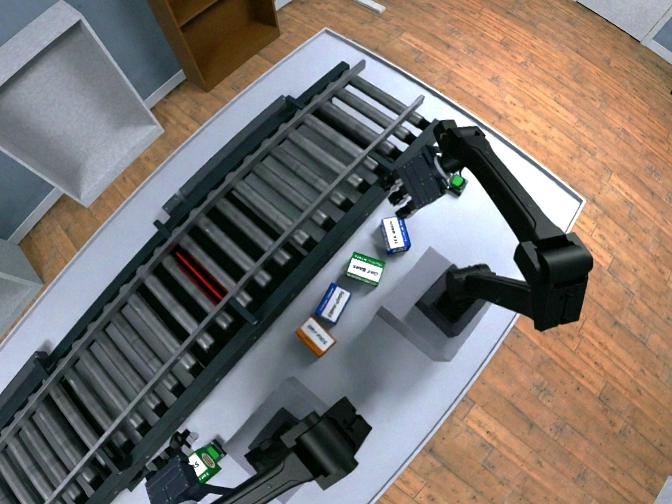

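Call:
move --arm1 '{"joints":{"joint1_rad":1.442,"joint2_rad":1.68,"joint3_rad":1.12,"joint4_rad":-0.86,"joint5_rad":1.04,"joint6_rad":-1.74},"min_time_s":3.5}'

Call:
move --arm1 '{"target":[0.15,0.80,0.87,0.3536,-0.6124,0.6124,-0.3536],"speed":0.12}'

Call:
move --arm1 '{"target":[0.15,0.80,0.7915,0.3536,-0.6124,0.6124,-0.3536],"speed":0.05}' --cameras '["cam_between"]'

Call:
zoom_image --camera "cam_between" --region '[240, 200, 480, 400]'

Scene clock: 295.70 s.
Joint torques (N m): arm1=[0.97 -11.16 10.1 0.7 1.04 -0.07] | arm2=[-1.44 -5.71 7.46 1.21 -0.7 0.08] | arm3=[-0.91 3.14 9.5 1.33 -0.45 -0.29] | arm4=[0.56 -0.56 10.69 2.59 0.11 -0.06]
Motor temperatures (°C): arm1=[31 32 40 28 31 31] | arm2=[30 33 36 32 32 28] | arm3=[32 30 43 32 31 28] | arm4=[31 34 58 31 28 30]
Heat: arm1: hottest joint3_rad 40 °C; arm2: hottest joint3_rad 36 °C; arm3: hottest joint3_rad 43 °C; arm4: hottest joint3_rad 58 °C.
move: arm1 done
Joint velocities: within noise
arm1.joint_positions: joint1_rad=+1.435 joint2_rad=+1.672 joint3_rad=+1.068 joint4_rad=-0.874 joint5_rad=+1.035 joint6_rad=-1.736 hand_index_mcp=+0.040 hand_index_abd=+0.001 hand_index_pip=+0.472 hand_index_dip=+0.693 hand_middle_mcp=+0.037 hand_middle_abd=+0.001 hand_middle_pip=+0.472 hand_middle_dip=+0.694 hand_ring_mcp=+0.248 hand_ring_abd=+0.000 hand_ring_pip=+0.433 hand_ring_dip=+0.554 hand_thumb_cmc=-0.677 hand_thumb_axl=+0.677 hand_thumb_mcp=-0.014 hand_thumb_ipl=+0.097 hand_current_limit=+0.740 hand_speed=-0.850
arm1.joint_status: all done
arm1.hand_state: blocked,goal,blocked,goal,blocked,goal,blocked,goal,goal,goal,goal,goal,goal,goal,blocked,blocked
arm1.index_mcp_current_ma: 293
arm1.index_abd_current_ma: 0
arm1.index_pip_current_ma: 38
arm1.index_dip_current_ma: 5
arm1.middle_mcp_current_ma: 278
arm1.middle_abd_current_ma: 0
arm1.middle_pip_current_ma: 37
arm1.middle_dip_current_ma: 6
arm1.ring_mcp_current_ma: 0
arm1.ring_abd_current_ma: 0
arm1.ring_pip_current_ma: 0
arm1.ring_dip_current_ma: 0
arm1.thumb_cmc_current_ma: 0
arm1.thumb_axl_current_ma: 0
arm1.thumb_mcp_current_ma: 479
arm1.thumb_ipl_current_ma: 118
arm1.hand_goal_index_mcp: -0.080
arm1.hand_goal_index_abd: 0.000
arm1.hand_goal_index_pip: 0.432
arm1.hand_goal_index_dip: 0.680
arm1.hand_goal_middle_mcp: -0.080
arm1.hand_goal_middle_abd: 0.000
arm1.hand_goal_middle_pip: 0.432
arm1.hand_goal_middle_dip: 0.680
arm1.hand_goal_ring_mcp: 0.250
arm1.hand_goal_ring_abd: 0.000
arm1.hand_goal_ring_pip: 0.432
arm1.hand_goal_ring_dip: 0.552
arm1.hand_goal_thumb_cmc: -0.680
arm1.hand_goal_thumb_axl: 0.678
arm1.hand_goal_thumb_mcp: -0.260
arm1.hand_goal_thumb_ipl: 0.040
arm1.hand: x=+0.1725 y=+0.8013 z=+1.0254 quat_wxyz=(+0.334, -0.620, +0.609, -0.366) (m; scene frame)
arm1.hand_target: x=+0.1720 y=+0.8275 z=+1.0414 quat_wxyz=(+0.356, -0.611, +0.614, -0.351) (m; scene frame)
arm1.hand_status: not commanded
arm2, arm3, arm4: as last shown
pictures: none

Scene clock: 297.93 s.
Joint torques (N m): arm1=[1.03 -12.28 4.52 0.65 1.1 0.14] | arm2=[-1.55 -5.54 7.2 1.24 -0.72 0.08] | arm3=[-0.91 3.14 9.47 1.32 -0.44 -0.29] | arm4=[0.79 0.03 10.65 2.54 0.12 -0.05]
Motor temperatures (°C): arm1=[31 32 40 28 31 31] | arm2=[30 33 36 32 32 28] | arm3=[32 30 43 32 31 28] | arm4=[31 34 58 31 28 30]
Heat: arm1: hottest joint3_rad 40 °C; arm2: hottest joint3_rad 36 °C; arm3: hottest joint3_rad 43 °C; arm4: hottest joint3_rad 58 °C.
move: arm1 done
Joint velocities: within noise
arm1.joint_positions: joint1_rad=+1.480 joint2_rad=+1.967 joint3_rad=+0.946 joint4_rad=-0.497 joint5_rad=+1.039 joint6_rad=-1.667 hand_index_mcp=+0.040 hand_index_abd=+0.001 hand_index_pip=+0.472 hand_index_dip=+0.693 hand_middle_mcp=+0.037 hand_middle_abd=+0.001 hand_middle_pip=+0.472 hand_middle_dip=+0.694 hand_ring_mcp=+0.248 hand_ring_abd=+0.000 hand_ring_pip=+0.433 hand_ring_dip=+0.554 hand_thumb_cmc=-0.677 hand_thumb_axl=+0.677 hand_thumb_mcp=-0.014 hand_thumb_ipl=+0.097 hand_current_limit=+0.740 hand_speed=-0.850
arm1.joint_status: not commanded
arm1.hand_state: blocked,goal,blocked,goal,blocked,goal,blocked,goal,goal,goal,goal,goal,goal,goal,blocked,blocked
arm1.index_mcp_current_ma: 293
arm1.index_abd_current_ma: 0
arm1.index_pip_current_ma: 38
arm1.index_dip_current_ma: 5
arm1.middle_mcp_current_ma: 278
arm1.middle_abd_current_ma: 0
arm1.middle_pip_current_ma: 37
arm1.middle_dip_current_ma: 6
arm1.ring_mcp_current_ma: 0
arm1.ring_abd_current_ma: 0
arm1.ring_pip_current_ma: 0
arm1.ring_dip_current_ma: 0
arm1.thumb_cmc_current_ma: 0
arm1.thumb_axl_current_ma: 0
arm1.thumb_mcp_current_ma: 478
arm1.thumb_ipl_current_ma: 118
arm1.hand_goal_index_mcp: -0.080
arm1.hand_goal_index_abd: 0.000
arm1.hand_goal_index_pip: 0.432
arm1.hand_goal_index_dip: 0.680
arm1.hand_goal_middle_mcp: -0.080
arm1.hand_goal_middle_abd: 0.000
arm1.hand_goal_middle_pip: 0.432
arm1.hand_goal_middle_dip: 0.680
arm1.hand_goal_ring_mcp: 0.250
arm1.hand_goal_ring_abd: 0.000
arm1.hand_goal_ring_pip: 0.432
arm1.hand_goal_ring_dip: 0.552
arm1.hand_goal_thumb_cmc: -0.680
arm1.hand_goal_thumb_axl: 0.678
arm1.hand_goal_thumb_mcp: -0.260
arm1.hand_goal_thumb_ipl: 0.040
arm1.hand: x=+0.1520 y=+0.7929 z=+0.8705 quat_wxyz=(+0.343, -0.619, +0.609, -0.359) (m; scene frame)
arm1.hand_target: x=+0.1500 y=+0.7998 z=+0.8701 quat_wxyz=(+0.353, -0.612, +0.612, -0.354) (m; scene frame)
arm1.hand_status: done (0.007 m and 1.6 deg from the pose sent, 0.157 m and 2.7 deg at the start)
arm2, arm3, arm4: as last shown
pictures: none

Scene clock: 300.13 s.
Joint torques (N m): arm1=[1.03 -12.04 4.59 0.64 0.91 0.09] | arm2=[-1.26 -5.54 7.31 1.22 -0.65 0.09] | arm3=[-0.97 3.14 9.47 1.33 -0.45 -0.29] | arm4=[0.56 -0.03 10.78 2.47 0.11 -0.04]
Motor temperatures (°C): arm1=[31 32 40 28 31 31] | arm2=[30 33 36 32 32 28] | arm3=[32 30 43 32 31 28] | arm4=[31 34 58 31 28 30]
Heat: arm1: hottest joint3_rad 40 °C; arm2: hottest joint3_rad 36 °C; arm3: hottest joint3_rad 43 °C; arm4: hottest joint3_rad 58 °C.
move: arm1 off_target
Joint velocities: within noise
arm1.joint_positions: joint1_rad=+1.480 joint2_rad=+2.156 joint3_rad=+0.951 joint4_rad=-0.320 joint5_rad=+1.044 joint6_rad=-1.662 hand_index_mcp=+0.040 hand_index_abd=+0.001 hand_index_pip=+0.472 hand_index_dip=+0.693 hand_middle_mcp=+0.036 hand_middle_abd=+0.001 hand_middle_pip=+0.472 hand_middle_dip=+0.696 hand_ring_mcp=+0.248 hand_ring_abd=+0.000 hand_ring_pip=+0.433 hand_ring_dip=+0.554 hand_thumb_cmc=-0.681 hand_thumb_axl=+0.677 hand_thumb_mcp=-0.014 hand_thumb_ipl=+0.097 hand_current_limit=+0.740 hand_speed=-0.850
arm1.joint_status: not commanded
arm1.hand_state: blocked,goal,blocked,goal,blocked,goal,blocked,goal,goal,goal,goal,goal,goal,goal,blocked,blocked
arm1.index_mcp_current_ma: 292
arm1.index_abd_current_ma: 0
arm1.index_pip_current_ma: 38
arm1.index_dip_current_ma: 5
arm1.middle_mcp_current_ma: 274
arm1.middle_abd_current_ma: 0
arm1.middle_pip_current_ma: 37
arm1.middle_dip_current_ma: 7
arm1.ring_mcp_current_ma: 0
arm1.ring_abd_current_ma: 0
arm1.ring_pip_current_ma: 0
arm1.ring_dip_current_ma: 0
arm1.thumb_cmc_current_ma: 0
arm1.thumb_axl_current_ma: 0
arm1.thumb_mcp_current_ma: 478
arm1.thumb_ipl_current_ma: 118
arm1.hand_goal_index_mcp: -0.080
arm1.hand_goal_index_abd: 0.000
arm1.hand_goal_index_pip: 0.432
arm1.hand_goal_index_dip: 0.680
arm1.hand_goal_middle_mcp: -0.080
arm1.hand_goal_middle_abd: 0.000
arm1.hand_goal_middle_pip: 0.432
arm1.hand_goal_middle_dip: 0.680
arm1.hand_goal_ring_mcp: 0.250
arm1.hand_goal_ring_abd: 0.000
arm1.hand_goal_ring_pip: 0.432
arm1.hand_goal_ring_dip: 0.552
arm1.hand_goal_thumb_cmc: -0.680
arm1.hand_goal_thumb_axl: 0.678
arm1.hand_goal_thumb_mcp: -0.260
arm1.hand_goal_thumb_ipl: 0.040
arm1.hand: x=+0.1523 y=+0.7859 z=+0.7950 quat_wxyz=(+0.344, -0.617, +0.608, -0.362) (m; scene frame)
arm1.hand_target: x=+0.1498 y=+0.7997 z=+0.7918 quat_wxyz=(+0.354, -0.612, +0.612, -0.353) (m; scene frame)
arm1.hand_status: off_target (0.015 m and 1.7 deg from the pose sent, 0.079 m and 1.6 deg at the start)
arm2, arm3, arm4: as last shown
pictures: cam_between
Images, in order (width x height): cam_between 672x504.

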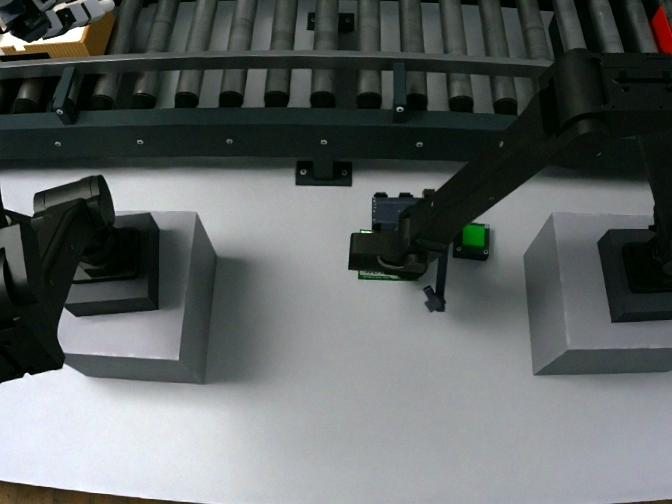

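Scaled by 2.100 from the camera's 672x504 image, which has a finer 960x720 frame.

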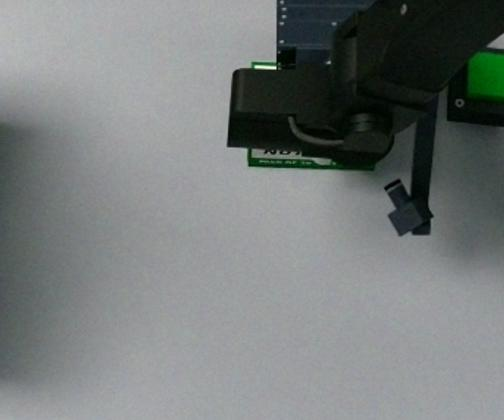

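Call:
move --arm1 '{"joints":{"hand_index_mcp":0.22,"hand_middle_mcp":0.22,"hand_ring_mcp":0.27,"hand_thumb_mcp":0.13,"hand_thumb_ipl":0.15}}'

Call:
move --arm1 '{"target":[0.152,0.79,0.94,0.3536,-0.6124,0.6124,-0.3536],"speed":0.15}'

Call:
move --arm1 '{"joints":{"joint1_rad":0.3,"joint2_rad":0.8,"joint3_rad":0.65,"joint4_rad":-1.15,"joint5_rad":0.6,"joint6_rad":-1.2,"hand_current_limit":0.4},"min_time_s":3.5}' --arm4 '{"joints":{"joint1_rad":-1.3,"joint2_rad":1.0,"joint3_rad":0.75,"joint4_rad":-1.0,"joint5_rad":-1.0,"joint6_rad":1.8,"hand_speed":-0.85,"hand_current_limit":0.74},"min_time_s":5}' --cameras '["cam_between"]'

Call:
zoom_image --camera "cam_between" --region '[240, 160, 520, 400]'

Scene clock: 304.03 s.
Joint torques (N m): arm1=[1.03 -12.1 4.29 0.57 0.9 0.09] | arm2=[-1.08 -5.83 7.31 1.22 -0.68 0.07] | arm3=[-0.97 3.14 9.48 1.32 -0.45 -0.29] | arm4=[0.32 0.03 10.55 2.58 0.11 -0.06]
Motor temperatures (°C): arm1=[31 32 40 28 31 31] | arm2=[30 33 36 32 32 28] | arm3=[32 30 43 32 31 28] | arm4=[31 34 58 31 28 30]
Heat: arm1: hottest joint3_rad 40 °C; arm2: hottest joint3_rad 36 °C; arm3: hottest joint3_rad 43 °C; arm4: hottest joint3_rad 58 °C.
move: arm1 done
Joint velocities: within noise
arm1.joint_positions: joint1_rad=+1.480 joint2_rad=+2.156 joint3_rad=+0.956 joint4_rad=-0.318 joint5_rad=+1.045 joint6_rad=-1.662 hand_index_mcp=+0.210 hand_index_abd=+0.001 hand_index_pip=+0.434 hand_index_dip=+0.683 hand_middle_mcp=+0.210 hand_middle_abd=+0.001 hand_middle_pip=+0.434 hand_middle_dip=+0.683 hand_ring_mcp=+0.260 hand_ring_abd=+0.000 hand_ring_pip=+0.433 hand_ring_dip=+0.554 hand_thumb_cmc=-0.678 hand_thumb_axl=+0.677 hand_thumb_mcp=+0.125 hand_thumb_ipl=+0.149 hand_current_limit=+0.740 hand_speed=-0.850
arm1.joint_status: all done
arm1.hand_state: goal,goal,goal,goal,goal,goal,goal,goal,goal,goal,goal,goal,goal,goal,goal,goal
arm1.index_mcp_current_ma: -4
arm1.index_abd_current_ma: 0
arm1.index_pip_current_ma: 0
arm1.index_dip_current_ma: 0
arm1.middle_mcp_current_ma: -3
arm1.middle_abd_current_ma: 0
arm1.middle_pip_current_ma: 0
arm1.middle_dip_current_ma: 0
arm1.ring_mcp_current_ma: -4
arm1.ring_abd_current_ma: 0
arm1.ring_pip_current_ma: 0
arm1.ring_dip_current_ma: 0
arm1.thumb_cmc_current_ma: 0
arm1.thumb_axl_current_ma: 0
arm1.thumb_mcp_current_ma: -1
arm1.thumb_ipl_current_ma: 0
arm1.hand_goal_index_mcp: 0.220
arm1.hand_goal_index_abd: 0.000
arm1.hand_goal_index_pip: 0.432
arm1.hand_goal_index_dip: 0.680
arm1.hand_goal_middle_mcp: 0.220
arm1.hand_goal_middle_abd: 0.000
arm1.hand_goal_middle_pip: 0.432
arm1.hand_goal_middle_dip: 0.680
arm1.hand_goal_ring_mcp: 0.270
arm1.hand_goal_ring_abd: 0.000
arm1.hand_goal_ring_pip: 0.432
arm1.hand_goal_ring_dip: 0.552
arm1.hand_goal_thumb_cmc: -0.680
arm1.hand_goal_thumb_axl: 0.678
arm1.hand_goal_thumb_mcp: 0.130
arm1.hand_goal_thumb_ipl: 0.150
arm1.hand: x=+0.1525 y=+0.7892 z=+0.7960 quat_wxyz=(+0.346, -0.616, +0.609, -0.360) (m; scene frame)
arm1.hand_target: x=+0.1498 y=+0.7997 z=+0.7919 quat_wxyz=(+0.354, -0.612, +0.612, -0.353) (m; scene frame)
arm1.hand_status: not commanded
arm2.joint_positions: joint1_rad=-0.590 joint2_rad=+1.208 joint3_rad=+0.808 joint4_rad=-1.211 joint5_rad=-0.802 joint6_rad=+1.190 hand_index_mcp=+0.214 hand_index_abd=+0.003 hand_index_pip=+0.434 hand_index_dip=+0.683 hand_middle_mcp=+0.215 hand_middle_abd=+0.001 hand_middle_pip=+0.434 hand_middle_dip=+0.683 hand_ring_mcp=+0.263 hand_ring_abd=-0.002 hand_ring_pip=+0.434 hand_ring_dip=+0.555 hand_thumb_cmc=-0.696 hand_thumb_axl=+0.680 hand_thumb_mcp=+0.125 hand_thumb_ipl=+0.148 hand_current_limit=+0.400 hand_speed=-0.850
arm2.joint_status: not commanded
arm2.hand_state: goal,goal,goal,goal,goal,goal,goal,goal,goal,goal,goal,goal,goal,goal,goal,goal
arm2.index_mcp_current_ma: -2
arm2.index_abd_current_ma: 0
arm2.index_pip_current_ma: 0
arm2.index_dip_current_ma: 1
arm2.middle_mcp_current_ma: -2
arm2.middle_abd_current_ma: 0
arm2.middle_pip_current_ma: 0
arm2.middle_dip_current_ma: 0
arm2.ring_mcp_current_ma: -3
arm2.ring_abd_current_ma: 0
arm2.ring_pip_current_ma: 0
arm2.ring_dip_current_ma: 1
arm2.thumb_cmc_current_ma: 1
arm2.thumb_axl_current_ma: 0
arm2.thumb_mcp_current_ma: -2
arm2.thumb_ipl_current_ma: -1
arm2.hand_goal_index_mcp: 0.220
arm2.hand_goal_index_abd: 0.000
arm2.hand_goal_index_pip: 0.432
arm2.hand_goal_index_dip: 0.680
arm2.hand_goal_middle_mcp: 0.220
arm2.hand_goal_middle_abd: 0.000
arm2.hand_goal_middle_pip: 0.432
arm2.hand_goal_middle_dip: 0.680
arm2.hand_goal_ring_mcp: 0.270
arm2.hand_goal_ring_abd: 0.000
arm2.hand_goal_ring_pip: 0.432
arm2.hand_goal_ring_dip: 0.552
arm2.hand_goal_thumb_cmc: -0.700
arm2.hand_goal_thumb_axl: 0.678
arm2.hand_goal_thumb_mcp: 0.130
arm2.hand_goal_thumb_ipl: 0.150
arm2.hand: x=+0.2028 y=-0.4427 z=+1.1155 quat_wxyz=(-0.348, +0.910, -0.140, +0.179) (m; scene frame)
arm2.hand_target: x=+0.2002 y=-0.4451 z=+1.1147 quat_wxyz=(-0.344, +0.909, -0.147, +0.183) (m; scene frame)
arm2.hand_status: not commanded
arm3, arm4: as last shown
pictures: none

Scene clock: 305.77 s.
Joint torques (N m): arm1=[0.62 -12.1 5.39 -0.12 0.87 -0.01] | arm2=[-1.55 -5.36 7.09 1.37 -0.68 0.08] | arm3=[-0.97 3.14 9.5 1.32 -0.45 -0.29] | arm4=[1.08 0.09 10.56 2.66 0.11 -0.07]
Motor temperatures (°C): arm1=[31 32 39 28 31 31] | arm2=[30 33 36 32 32 28] | arm3=[32 30 43 32 31 28] | arm4=[31 34 58 31 28 30]
Heat: arm1: hottest joint3_rad 39 °C; arm2: hottest joint3_rad 36 °C; arm3: hottest joint3_rad 43 °C; arm4: hottest joint3_rad 58 °C.
move: arm1 done
Joint velocities: within noise
arm1.joint_positions: joint1_rad=+1.480 joint2_rad=+1.797 joint3_rad=+0.933 joint4_rad=-0.627 joint5_rad=+1.046 joint6_rad=-1.662 hand_index_mcp=+0.210 hand_index_abd=+0.001 hand_index_pip=+0.434 hand_index_dip=+0.682 hand_middle_mcp=+0.211 hand_middle_abd=+0.001 hand_middle_pip=+0.434 hand_middle_dip=+0.683 hand_ring_mcp=+0.260 hand_ring_abd=+0.000 hand_ring_pip=+0.433 hand_ring_dip=+0.554 hand_thumb_cmc=-0.678 hand_thumb_axl=+0.677 hand_thumb_mcp=+0.126 hand_thumb_ipl=+0.149 hand_current_limit=+0.740 hand_speed=-0.850
arm1.joint_status: not commanded
arm1.hand_state: goal,goal,goal,goal,goal,goal,goal,goal,goal,goal,goal,goal,goal,goal,goal,goal
arm1.index_mcp_current_ma: -3
arm1.index_abd_current_ma: 0
arm1.index_pip_current_ma: 0
arm1.index_dip_current_ma: 0
arm1.middle_mcp_current_ma: -3
arm1.middle_abd_current_ma: 0
arm1.middle_pip_current_ma: 0
arm1.middle_dip_current_ma: 0
arm1.ring_mcp_current_ma: -4
arm1.ring_abd_current_ma: 0
arm1.ring_pip_current_ma: 0
arm1.ring_dip_current_ma: 0
arm1.thumb_cmc_current_ma: 0
arm1.thumb_axl_current_ma: 0
arm1.thumb_mcp_current_ma: -1
arm1.thumb_ipl_current_ma: 0
arm1.hand_goal_index_mcp: 0.220
arm1.hand_goal_index_abd: 0.000
arm1.hand_goal_index_pip: 0.432
arm1.hand_goal_index_dip: 0.680
arm1.hand_goal_middle_mcp: 0.220
arm1.hand_goal_middle_abd: 0.000
arm1.hand_goal_middle_pip: 0.432
arm1.hand_goal_middle_dip: 0.680
arm1.hand_goal_ring_mcp: 0.270
arm1.hand_goal_ring_abd: 0.000
arm1.hand_goal_ring_pip: 0.432
arm1.hand_goal_ring_dip: 0.552
arm1.hand_goal_thumb_cmc: -0.680
arm1.hand_goal_thumb_axl: 0.678
arm1.hand_goal_thumb_mcp: 0.130
arm1.hand_goal_thumb_ipl: 0.150
arm1.hand: x=+0.1528 y=+0.7899 z=+0.9378 quat_wxyz=(+0.355, -0.611, +0.614, -0.353) (m; scene frame)
arm1.hand_target: x=+0.1520 y=+0.7900 z=+0.9401 quat_wxyz=(+0.354, -0.612, +0.612, -0.354) (m; scene frame)
arm1.hand_status: done (0.002 m and 0.3 deg from the pose sent, 0.144 m and 1.3 deg at the start)
arm2, arm3, arm4: as last shown
pictures: none

Scene clock: 311.30 s.
Joint torques (N m): arm1=[-0.15 -2.32 7.94 0.32 0.3 0.25] | arm2=[-1.49 -5.83 7.3 1.22 -0.69 0.06] | arm3=[-0.85 3.19 9.47 1.33 -0.45 -0.29] | arm4=[-1.32 -2.61 9.35 1.39 -1.13 0.1]
Motor temperatures (°C): arm1=[31 32 39 28 31 31] | arm2=[30 33 36 32 32 28] | arm3=[32 30 43 32 31 28] | arm4=[31 34 58 31 29 30]
Heat: arm1: hottest joint3_rad 39 °C; arm2: hottest joint3_rad 36 °C; arm3: hottest joint3_rad 43 °C; arm4: hottest joint3_rad 58 °C.
move: arm1 done; arm4 done
Joint velocities: within noise
arm1.joint_positions: joint1_rad=+0.308 joint2_rad=+0.808 joint3_rad=+0.654 joint4_rad=-1.138 joint5_rad=+0.603 joint6_rad=-1.211 hand_index_mcp=+0.219 hand_index_abd=+0.001 hand_index_pip=+0.434 hand_index_dip=+0.682 hand_middle_mcp=+0.219 hand_middle_abd=+0.001 hand_middle_pip=+0.434 hand_middle_dip=+0.683 hand_ring_mcp=+0.268 hand_ring_abd=+0.000 hand_ring_pip=+0.433 hand_ring_dip=+0.554 hand_thumb_cmc=-0.681 hand_thumb_axl=+0.677 hand_thumb_mcp=+0.126 hand_thumb_ipl=+0.149 hand_current_limit=+0.400 hand_speed=-0.850
arm1.joint_status: all done
arm1.hand_state: goal,goal,goal,goal,goal,goal,goal,goal,goal,goal,goal,goal,goal,goal,goal,goal
arm1.index_mcp_current_ma: 0
arm1.index_abd_current_ma: 0
arm1.index_pip_current_ma: 0
arm1.index_dip_current_ma: 0
arm1.middle_mcp_current_ma: 0
arm1.middle_abd_current_ma: 0
arm1.middle_pip_current_ma: 0
arm1.middle_dip_current_ma: 0
arm1.ring_mcp_current_ma: 0
arm1.ring_abd_current_ma: 0
arm1.ring_pip_current_ma: 0
arm1.ring_dip_current_ma: 0
arm1.thumb_cmc_current_ma: 0
arm1.thumb_axl_current_ma: 0
arm1.thumb_mcp_current_ma: -1
arm1.thumb_ipl_current_ma: 0
arm1.hand_goal_index_mcp: 0.220
arm1.hand_goal_index_abd: 0.000
arm1.hand_goal_index_pip: 0.432
arm1.hand_goal_index_dip: 0.680
arm1.hand_goal_middle_mcp: 0.220
arm1.hand_goal_middle_abd: 0.000
arm1.hand_goal_middle_pip: 0.432
arm1.hand_goal_middle_dip: 0.680
arm1.hand_goal_ring_mcp: 0.270
arm1.hand_goal_ring_abd: 0.000
arm1.hand_goal_ring_pip: 0.432
arm1.hand_goal_ring_dip: 0.552
arm1.hand_goal_thumb_cmc: -0.680
arm1.hand_goal_thumb_axl: 0.678
arm1.hand_goal_thumb_mcp: 0.130
arm1.hand_goal_thumb_ipl: 0.150
arm1.hand: x=+0.3258 y=+0.4082 z=+1.1356 quat_wxyz=(+0.226, +0.046, +0.946, -0.228) (m; scene frame)
arm1.hand_target: x=+0.3232 y=+0.4048 z=+1.1350 quat_wxyz=(+0.223, +0.053, +0.946, -0.227) (m; scene frame)
arm1.hand_status: not commanded
arm2: as last shown
arm3.joint_positions: joint1_rad=-0.567 joint2_rad=+0.525 joint3_rad=+1.053 joint4_rad=-1.263 joint5_rad=-0.502 joint6_rad=+0.218 hand_index_mcp=+0.234 hand_index_abd=+0.001 hand_index_pip=+0.437 hand_index_dip=+0.683 hand_middle_mcp=+0.234 hand_middle_abd=+0.001 hand_middle_pip=+0.437 hand_middle_dip=+0.683 hand_ring_mcp=+0.287 hand_ring_abd=+0.001 hand_ring_pip=+0.438 hand_ring_dip=+0.555 hand_thumb_cmc=-0.627 hand_thumb_axl=+0.677 hand_thumb_mcp=+0.079 hand_thumb_ipl=+0.151 hand_current_limit=+0.400 hand_speed=-0.600
arm3.joint_status: not commanded
arm3.hand_state: goal,goal,goal,goal,goal,goal,goal,goal,goal,goal,goal,goal,goal,goal,goal,goal
arm3.index_mcp_current_ma: 65
arm3.index_abd_current_ma: 2
arm3.index_pip_current_ma: 21
arm3.index_dip_current_ma: 11
arm3.middle_mcp_current_ma: 63
arm3.middle_abd_current_ma: 2
arm3.middle_pip_current_ma: 21
arm3.middle_dip_current_ma: 13
arm3.ring_mcp_current_ma: 56
arm3.ring_abd_current_ma: 2
arm3.ring_pip_current_ma: 22
arm3.ring_dip_current_ma: 11
arm3.thumb_cmc_current_ma: 58
arm3.thumb_axl_current_ma: -3
arm3.thumb_mcp_current_ma: -6
arm3.thumb_ipl_current_ma: 6
arm3.hand_goal_index_mcp: 0.220
arm3.hand_goal_index_abd: 0.000
arm3.hand_goal_index_pip: 0.432
arm3.hand_goal_index_dip: 0.680
arm3.hand_goal_middle_mcp: 0.220
arm3.hand_goal_middle_abd: 0.000
arm3.hand_goal_middle_pip: 0.432
arm3.hand_goal_middle_dip: 0.680
arm3.hand_goal_ring_mcp: 0.274
arm3.hand_goal_ring_abd: 0.000
arm3.hand_goal_ring_pip: 0.432
arm3.hand_goal_ring_dip: 0.552
arm3.hand_goal_thumb_cmc: -0.640
arm3.hand_goal_thumb_axl: 0.678
arm3.hand_goal_thumb_mcp: 0.080
arm3.hand_goal_thumb_ipl: 0.150
arm3.hand: x=+0.2017 y=+1.7233 z=+1.4509 quat_wxyz=(+0.204, +0.794, +0.400, +0.410) (m; scene frame)
arm3.hand_target: x=+0.2001 y=+1.7201 z=+1.4499 quat_wxyz=(+0.204, +0.797, +0.397, +0.406) (m; scene frame)
arm3.hand_status: not commanded
arm4.joint_positions: joint1_rad=-1.292 joint2_rad=+0.991 joint3_rad=+0.749 joint4_rad=-1.018 joint5_rad=-0.995 joint6_rad=+1.787 hand_index_mcp=+0.218 hand_index_abd=+0.000 hand_index_pip=+0.434 hand_index_dip=+0.683 hand_middle_mcp=+0.218 hand_middle_abd=+0.000 hand_middle_pip=+0.434 hand_middle_dip=+0.683 hand_ring_mcp=+0.272 hand_ring_abd=+0.000 hand_ring_pip=+0.434 hand_ring_dip=+0.555 hand_thumb_cmc=-0.674 hand_thumb_axl=+0.677 hand_thumb_mcp=+0.129 hand_thumb_ipl=+0.151 hand_current_limit=+0.740 hand_speed=-0.850
arm4.joint_status: all done
arm4.hand_state: goal,goal,goal,goal,goal,goal,goal,goal,goal,goal,goal,goal,goal,goal,goal,goal
arm4.index_mcp_current_ma: 0
arm4.index_abd_current_ma: 0
arm4.index_pip_current_ma: 0
arm4.index_dip_current_ma: 1
arm4.middle_mcp_current_ma: 0
arm4.middle_abd_current_ma: 0
arm4.middle_pip_current_ma: 0
arm4.middle_dip_current_ma: 1
arm4.ring_mcp_current_ma: 0
arm4.ring_abd_current_ma: 0
arm4.ring_pip_current_ma: 0
arm4.ring_dip_current_ma: 1
arm4.thumb_cmc_current_ma: 2
arm4.thumb_axl_current_ma: 0
arm4.thumb_mcp_current_ma: 0
arm4.thumb_ipl_current_ma: 0
arm4.hand_goal_index_mcp: 0.220
arm4.hand_goal_index_abd: 0.000
arm4.hand_goal_index_pip: 0.432
arm4.hand_goal_index_dip: 0.680
arm4.hand_goal_middle_mcp: 0.220
arm4.hand_goal_middle_abd: 0.000
arm4.hand_goal_middle_pip: 0.432
arm4.hand_goal_middle_dip: 0.680
arm4.hand_goal_ring_mcp: 0.274
arm4.hand_goal_ring_abd: 0.000
arm4.hand_goal_ring_pip: 0.432
arm4.hand_goal_ring_dip: 0.552
arm4.hand_goal_thumb_cmc: -0.680
arm4.hand_goal_thumb_axl: 0.678
arm4.hand_goal_thumb_mcp: 0.130
arm4.hand_goal_thumb_ipl: 0.150
arm4.hand: x=+0.2203 y=+1.0442 z=+1.1397 quat_wxyz=(-0.362, +0.715, -0.499, +0.330) (m; scene frame)
arm4.hand_target: x=+0.2210 y=+1.0397 z=+1.1390 quat_wxyz=(-0.362, +0.710, -0.503, +0.333) (m; scene frame)
arm4.hand_status: not commanded
pictures: cam_between
Images, in order (width x height): cam_between 672x504.

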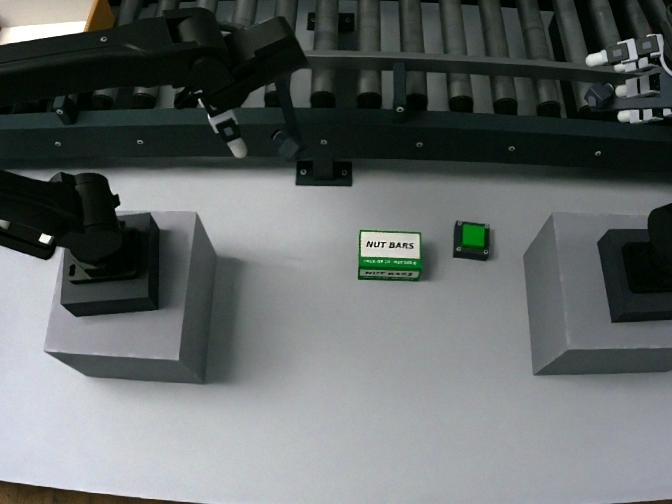

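Scaled by 1.800 from the camera's 672x504 image, which has a finer 960x720 frame.

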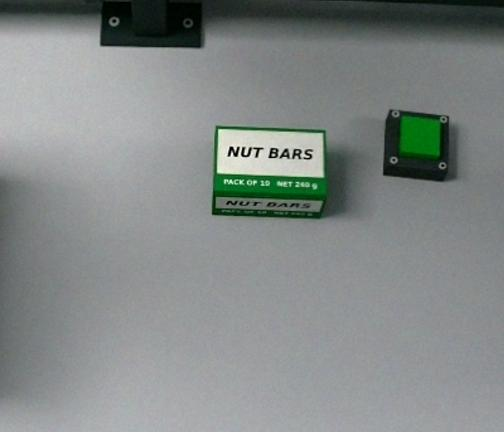

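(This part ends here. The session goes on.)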